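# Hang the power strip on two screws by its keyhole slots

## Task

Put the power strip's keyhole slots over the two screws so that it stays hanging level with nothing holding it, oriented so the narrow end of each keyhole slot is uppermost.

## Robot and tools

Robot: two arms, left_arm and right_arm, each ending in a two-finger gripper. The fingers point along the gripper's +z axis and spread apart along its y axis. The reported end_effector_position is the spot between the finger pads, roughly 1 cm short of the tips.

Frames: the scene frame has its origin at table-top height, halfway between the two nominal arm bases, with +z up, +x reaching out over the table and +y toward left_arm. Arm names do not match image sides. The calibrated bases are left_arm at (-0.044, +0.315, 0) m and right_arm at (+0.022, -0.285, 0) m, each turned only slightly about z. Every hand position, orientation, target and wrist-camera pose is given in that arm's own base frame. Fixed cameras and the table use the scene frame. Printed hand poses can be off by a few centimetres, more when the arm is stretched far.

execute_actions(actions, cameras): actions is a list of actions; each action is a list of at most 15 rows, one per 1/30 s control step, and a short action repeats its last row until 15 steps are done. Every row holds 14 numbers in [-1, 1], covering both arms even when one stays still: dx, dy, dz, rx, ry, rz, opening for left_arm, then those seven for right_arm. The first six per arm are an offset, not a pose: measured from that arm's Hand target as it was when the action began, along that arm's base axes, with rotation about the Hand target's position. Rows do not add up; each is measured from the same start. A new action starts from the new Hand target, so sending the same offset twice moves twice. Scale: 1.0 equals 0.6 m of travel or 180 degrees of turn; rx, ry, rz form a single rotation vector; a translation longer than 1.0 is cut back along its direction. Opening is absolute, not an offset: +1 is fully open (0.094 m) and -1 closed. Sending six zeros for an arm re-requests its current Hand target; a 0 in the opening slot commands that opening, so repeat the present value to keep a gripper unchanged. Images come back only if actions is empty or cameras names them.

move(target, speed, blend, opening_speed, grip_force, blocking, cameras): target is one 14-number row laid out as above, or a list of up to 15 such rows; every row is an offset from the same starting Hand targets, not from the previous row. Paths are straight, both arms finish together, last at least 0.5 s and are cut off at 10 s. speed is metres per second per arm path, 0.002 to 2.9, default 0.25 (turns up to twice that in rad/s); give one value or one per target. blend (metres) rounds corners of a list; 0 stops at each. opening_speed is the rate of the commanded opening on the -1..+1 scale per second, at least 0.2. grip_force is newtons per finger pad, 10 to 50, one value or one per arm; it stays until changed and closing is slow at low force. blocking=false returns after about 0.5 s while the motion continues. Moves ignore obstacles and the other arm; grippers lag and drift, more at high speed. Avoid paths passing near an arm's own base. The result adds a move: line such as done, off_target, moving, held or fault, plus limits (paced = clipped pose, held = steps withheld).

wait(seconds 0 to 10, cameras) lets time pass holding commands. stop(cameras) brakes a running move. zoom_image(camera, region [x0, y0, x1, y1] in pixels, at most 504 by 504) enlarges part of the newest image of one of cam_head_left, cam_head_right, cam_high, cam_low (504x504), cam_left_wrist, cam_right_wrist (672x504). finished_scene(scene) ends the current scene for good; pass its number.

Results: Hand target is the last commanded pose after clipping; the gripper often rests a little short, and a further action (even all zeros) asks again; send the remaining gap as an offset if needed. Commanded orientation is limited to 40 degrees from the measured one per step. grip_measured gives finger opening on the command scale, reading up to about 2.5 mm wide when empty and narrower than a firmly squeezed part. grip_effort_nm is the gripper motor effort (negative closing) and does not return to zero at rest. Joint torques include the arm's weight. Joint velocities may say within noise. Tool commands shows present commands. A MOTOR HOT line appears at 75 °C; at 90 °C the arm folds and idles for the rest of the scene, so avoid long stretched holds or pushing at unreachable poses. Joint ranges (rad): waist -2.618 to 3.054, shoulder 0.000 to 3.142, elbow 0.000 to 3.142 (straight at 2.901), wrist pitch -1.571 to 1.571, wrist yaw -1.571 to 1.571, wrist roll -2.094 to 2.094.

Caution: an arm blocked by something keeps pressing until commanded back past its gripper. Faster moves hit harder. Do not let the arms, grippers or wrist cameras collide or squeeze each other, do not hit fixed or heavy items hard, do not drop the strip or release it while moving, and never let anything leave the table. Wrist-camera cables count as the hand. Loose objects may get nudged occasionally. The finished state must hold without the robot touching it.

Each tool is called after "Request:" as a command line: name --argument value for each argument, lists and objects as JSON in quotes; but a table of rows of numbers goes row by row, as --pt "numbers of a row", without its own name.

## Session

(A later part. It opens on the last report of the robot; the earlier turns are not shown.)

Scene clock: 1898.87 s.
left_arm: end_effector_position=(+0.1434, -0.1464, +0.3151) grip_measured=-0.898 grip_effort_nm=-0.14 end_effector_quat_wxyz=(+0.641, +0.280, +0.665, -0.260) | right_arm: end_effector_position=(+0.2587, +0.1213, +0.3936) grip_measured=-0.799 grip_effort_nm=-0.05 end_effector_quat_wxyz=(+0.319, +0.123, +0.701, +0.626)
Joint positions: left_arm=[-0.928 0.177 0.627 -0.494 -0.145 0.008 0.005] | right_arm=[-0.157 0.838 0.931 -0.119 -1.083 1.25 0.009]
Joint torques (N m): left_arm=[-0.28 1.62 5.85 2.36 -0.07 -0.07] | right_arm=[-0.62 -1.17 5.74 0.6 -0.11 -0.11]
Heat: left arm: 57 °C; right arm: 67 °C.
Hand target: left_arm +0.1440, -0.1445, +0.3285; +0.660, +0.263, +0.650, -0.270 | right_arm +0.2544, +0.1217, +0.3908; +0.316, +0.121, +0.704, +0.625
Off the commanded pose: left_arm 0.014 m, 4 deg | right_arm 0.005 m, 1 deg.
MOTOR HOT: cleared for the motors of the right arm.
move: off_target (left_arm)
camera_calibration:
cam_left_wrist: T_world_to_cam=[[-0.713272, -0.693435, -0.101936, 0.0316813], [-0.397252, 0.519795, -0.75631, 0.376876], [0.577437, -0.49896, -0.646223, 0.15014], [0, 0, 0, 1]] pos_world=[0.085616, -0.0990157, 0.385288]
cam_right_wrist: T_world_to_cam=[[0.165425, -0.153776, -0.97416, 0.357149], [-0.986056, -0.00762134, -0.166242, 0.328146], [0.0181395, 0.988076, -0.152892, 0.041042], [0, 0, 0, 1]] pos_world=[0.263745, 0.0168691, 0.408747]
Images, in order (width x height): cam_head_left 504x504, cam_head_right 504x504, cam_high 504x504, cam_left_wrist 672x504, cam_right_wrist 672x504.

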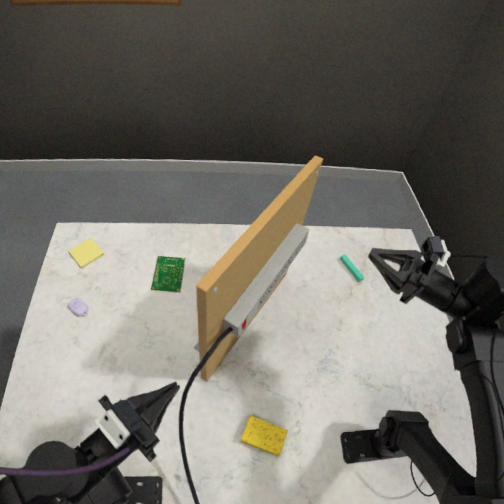

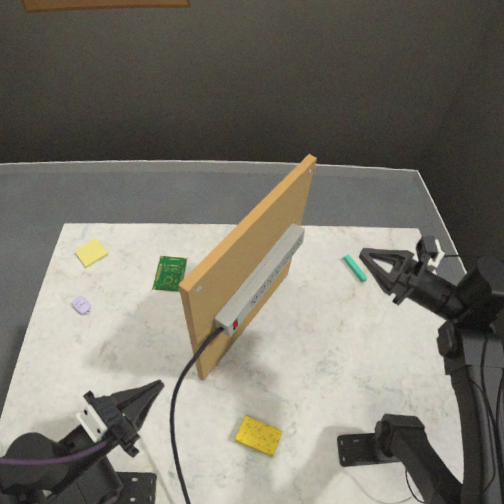

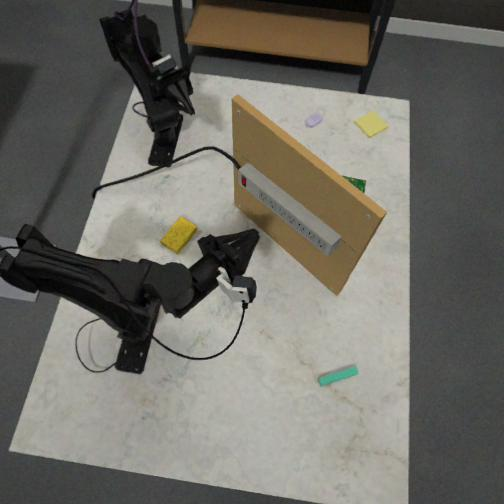

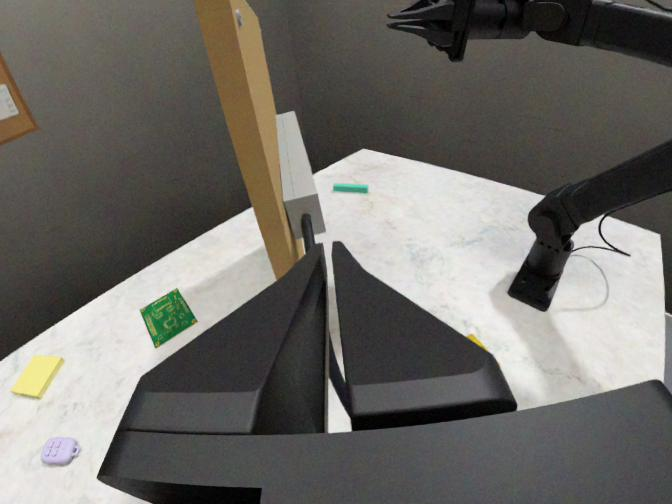

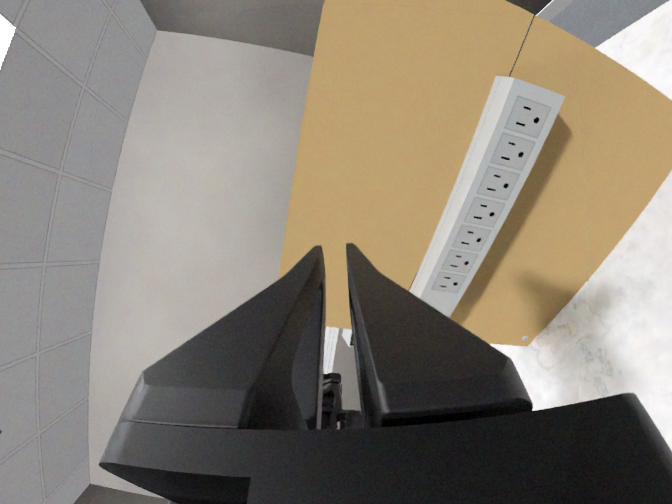

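Request:
move --pt "0 0 0 0 0 0 -0.9 0.12 0.08 0 -0.155 0.117 0 -1" --pt "0 0 0 0 0 0 -0.9 0.2 0.165 -0.04 -0.155 0.117 0 -1" --pt "0 0 0 0 0 0 -0.9 0.2 0.165 -0.11 -0.155 0.117 0 -1" --speed 0.15 --cameras '["cam_high","cam_left_wrist","cam_right_wrist"]'

Request:
zoom_image --camera "cam_left_wrist" --region '[240, 80, 360, 200]'

Request:
zoom_image --camera "cam_high" --region '[215, 150, 365, 270]'

Scene clock: 1930.77 s.
left_arm: end_effector_position=(+0.1434, -0.1464, +0.3151) grip_measured=-0.898 grip_effort_nm=-0.14 end_effector_quat_wxyz=(+0.641, +0.280, +0.665, -0.260) | right_arm: end_effector_position=(+0.3758, +0.2193, +0.3076) grip_measured=-0.994 grip_effort_nm=-0.36 end_effector_quat_wxyz=(+0.177, +0.165, +0.888, +0.391)
Joint positions: left_arm=[-0.928 0.177 0.627 -0.494 -0.145 0.008 0.005] | right_arm=[0.337 1.602 1.721 -0.907 -0.471 0.902 0]
Joint torques (N m): left_arm=[-0.24 1.69 5.87 2.38 -0.09 -0.08] | right_arm=[0.4 -10.06 5.46 1.14 -0.13 0.01]
Heat: left arm: 57 °C; right arm: 58 °C.
Hand target: left_arm +0.1440, -0.1445, +0.3285; +0.660, +0.263, +0.650, -0.270 | right_arm +0.3744, +0.2207, +0.3248; +0.203, +0.152, +0.878, +0.405
Off the commanded pose: left_arm 0.014 m, 4 deg | right_arm 0.017 m, 4 deg.
move: off_target (left_arm, right_arm)
camera_calibration:
cam_left_wrist: T_world_to_cam=[[-0.713272, -0.693435, -0.101936, 0.0316813], [-0.397252, 0.519795, -0.75631, 0.376876], [0.577437, -0.49896, -0.646223, 0.15014], [0, 0, 0, 1]] pos_world=[0.085616, -0.0990157, 0.385288]
cam_right_wrist: T_world_to_cam=[[-0.222987, -0.614529, -0.756724, 0.449262], [-0.960731, 0.00703319, 0.277392, 0.280899], [-0.165143, 0.788863, -0.591966, 0.176592], [0, 0, 0, 1]] pos_world=[0.399211, 0.134802, 0.366585]
Images, in order (width x height): cam_high 504x504, cam_left_wrist 672x504, cam_right_wrist 672x504.

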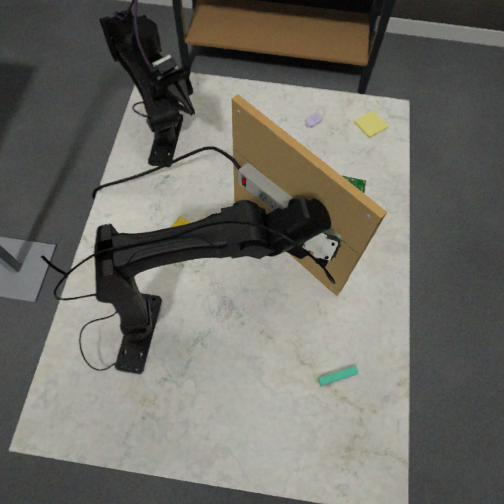

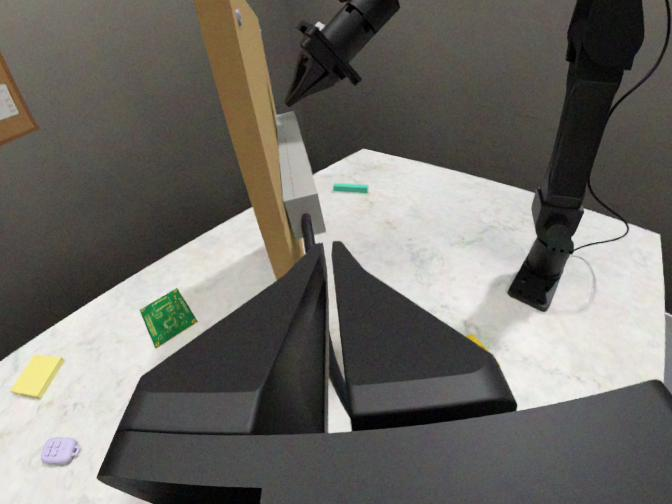

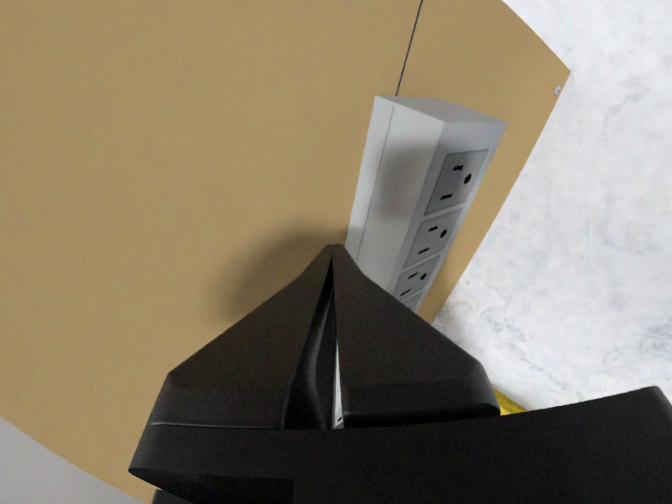

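Scaled by 4.200 from the camera's 672x504 image, which has a finer 960x720 frame.

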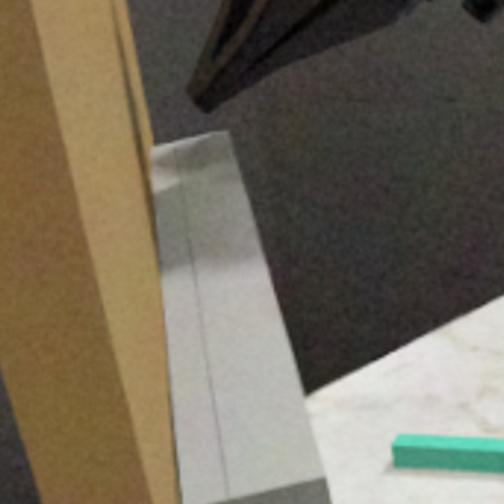

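Scaled by 3.360 from the camera's 504x504 image, which has a finer 720x720 frame.

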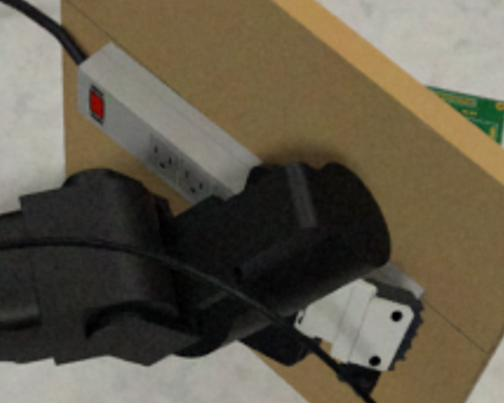

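Request:
move --pt "0 0 0 0 0 0 -0.9 0 0 -0.03 0 0 0 -1" --pt "0 0 0 0 0 0 -0.9 0 0 -0.07 0 0 0 -1" --speed 0.05 --cameras '["cam_high","cam_left_wrist"]'

Request:
zoom_image --camera "cam_left_wrist" --region '[240, 80, 360, 200]'

Scene clock: 1939.23 s.
left_arm: end_effector_position=(+0.1434, -0.1464, +0.3151) grip_measured=-0.898 grip_effort_nm=-0.14 end_effector_quat_wxyz=(+0.641, +0.280, +0.665, -0.260) | right_arm: end_effector_position=(+0.3776, +0.2188, +0.2737) grip_measured=-0.994 grip_effort_nm=-0.36 end_effector_quat_wxyz=(+0.188, +0.162, +0.883, +0.397)
Joint positions: left_arm=[-0.928 0.177 0.627 -0.494 -0.145 0.008 0.005] | right_arm=[0.334 1.548 1.508 -0.72 -0.473 0.902 0]
Joint torques (N m): left_arm=[-0.29 1.62 5.9 2.37 -0.07 -0.06] | right_arm=[0.38 -9.13 5.16 1.01 -0.09 0.02]
Heat: left arm: 57 °C; right arm: 57 °C.
Hand target: left_arm +0.1440, -0.1445, +0.3285; +0.660, +0.263, +0.650, -0.270 | right_arm +0.3744, +0.2207, +0.2828; +0.203, +0.152, +0.878, +0.405
Off the commanded pose: left_arm 0.014 m, 4 deg | right_arm 0.010 m, 2 deg.
move: off_target (left_arm)
camera_calibration:
cam_left_wrist: T_world_to_cam=[[-0.713272, -0.693435, -0.101936, 0.0316813], [-0.397252, 0.519795, -0.75631, 0.376876], [0.577437, -0.49896, -0.646223, 0.15014], [0, 0, 0, 1]] pos_world=[0.085616, -0.0990157, 0.385288]
Images, in order (width x height): cam_high 504x504, cam_left_wrist 672x504.

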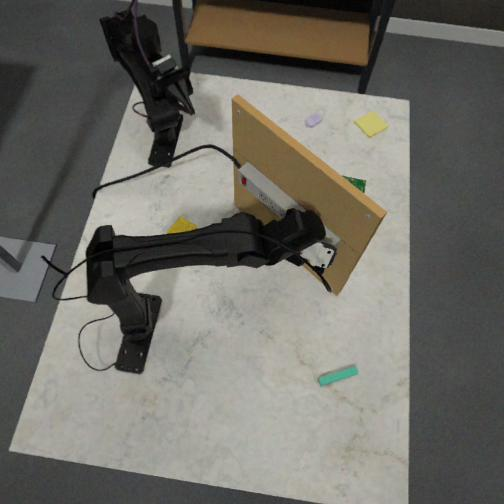

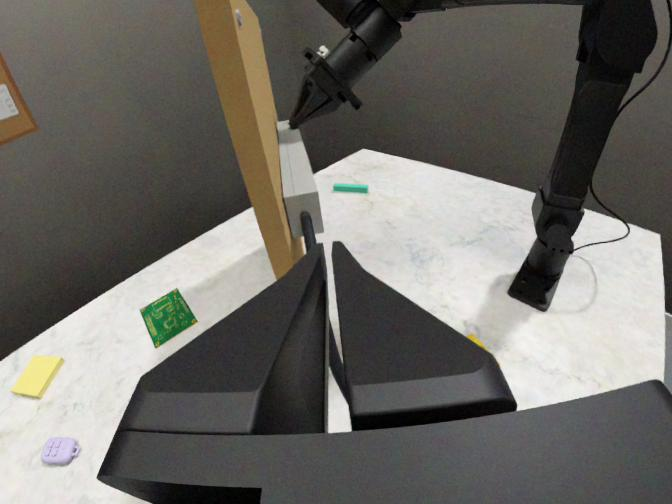

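Scaled by 4.200 from the camera's 672x504 image, which has a finer 960x720 frame.

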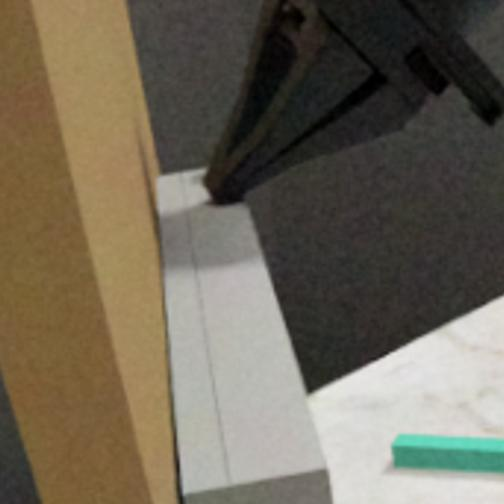

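Request:
move --pt "0 0 0 0 0 0 -0.9 0 0 0.08 0 0 0 -1" --pt "0 0 0 0 0 0 -0.9 -0.06 -0.08 0.12 0 0 0 -1" --pt "0 0 0 0 0 0 -0.9 -0.25 -0.2 0.12 0.1 -0.08 0 -1" --speed 0.15 --blend '[0.02,0.02,0]' --cameras '["cam_high","cam_left_wrist","cam_right_wrist"]'

Request:
zoom_image --camera "cam_left_wrist" --region '[240, 80, 360, 200]'

Request:
zoom_image --camera "cam_high" --region '[215, 150, 365, 270]'

Scene clock: 1952.27 s.
left_arm: end_effector_position=(+0.1434, -0.1464, +0.3151) grip_measured=-0.898 grip_effort_nm=-0.14 end_effector_quat_wxyz=(+0.641, +0.280, +0.665, -0.260) | right_arm: end_effector_position=(+0.2282, +0.0979, +0.3539) grip_measured=-0.994 grip_effort_nm=-0.36 end_effector_quat_wxyz=(+0.284, +0.143, +0.774, +0.547)
Joint positions: left_arm=[-0.928 0.177 0.627 -0.494 -0.145 0.008 0.005] | right_arm=[-0.329 0.867 1.122 -0.903 -1.161 0.667 0]
Joint torques (N m): left_arm=[-0.27 1.7 5.87 2.36 -0.08 -0.07] | right_arm=[-0.64 -0.5 4.9 0.71 -0.51 -0.11]
Heat: left arm: 58 °C; right arm: 56 °C.
Hand target: left_arm +0.1440, -0.1445, +0.3285; +0.660, +0.263, +0.650, -0.270 | right_arm +0.2244, +0.1007, +0.3548; +0.285, +0.130, +0.772, +0.553
Off the commanded pose: left_arm 0.014 m, 4 deg | right_arm 0.005 m, 2 deg.
move: off_target (left_arm)
camera_calibration:
cam_left_wrist: T_world_to_cam=[[-0.713272, -0.693435, -0.101936, 0.0316813], [-0.397252, 0.519795, -0.75631, 0.376876], [0.577437, -0.49896, -0.646223, 0.15014], [0, 0, 0, 1]] pos_world=[0.085616, -0.0990157, 0.385288]
cam_right_wrist: T_world_to_cam=[[0.0246681, -0.330887, -0.943348, 0.358471], [-0.999695, -0.00747562, -0.0235194, 0.243957], [0.00073018, 0.943641, -0.330971, 0.129938], [0, 0, 0, 1]] pos_world=[0.234945, -0.0021776, 0.386906]
Images, in order (width x height): cam_high 504x504, cam_left_wrist 672x504, cam_right_wrist 672x504.

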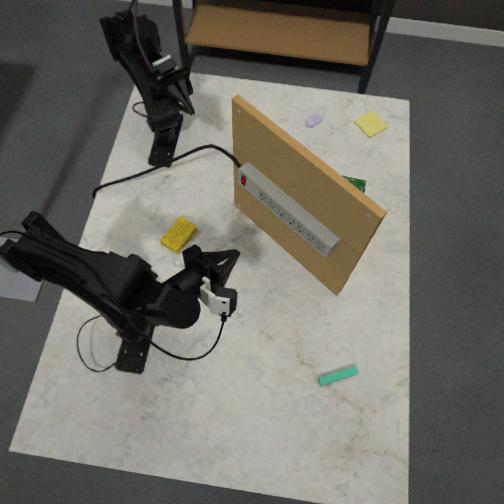

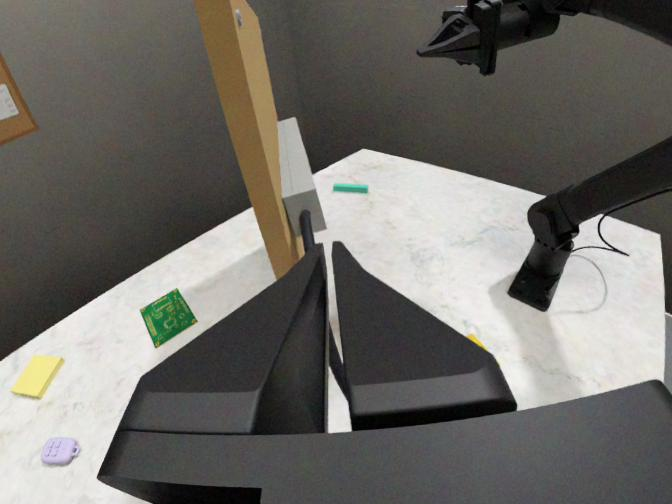

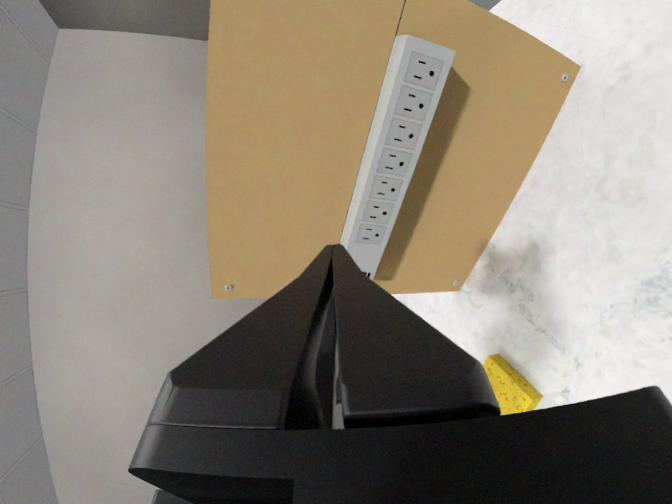

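Scaled by 4.200 from the camera's 672x504 image, which has a finer 960x720 frame.

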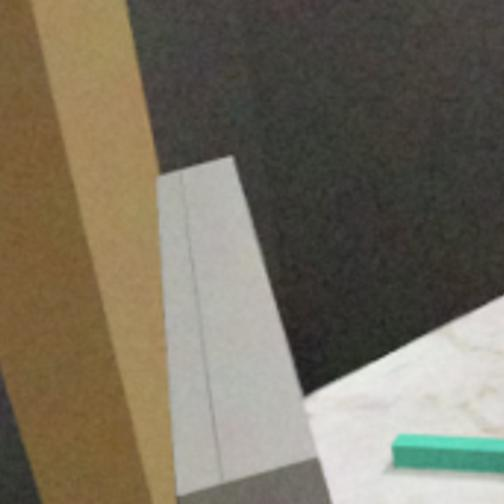

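Scaled by 3.360 from the camera's 504x504 image, which has a finer 720x720 frame.

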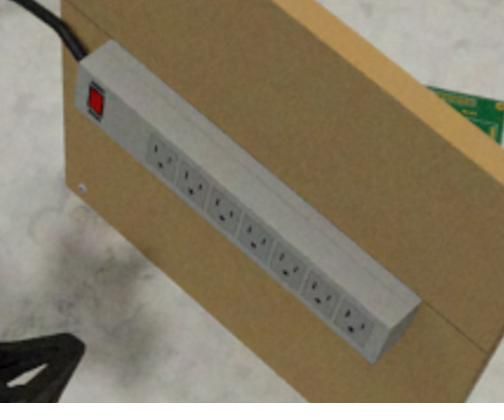

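Request:
finished_scene --scene 1

The scene is finished: the task was done.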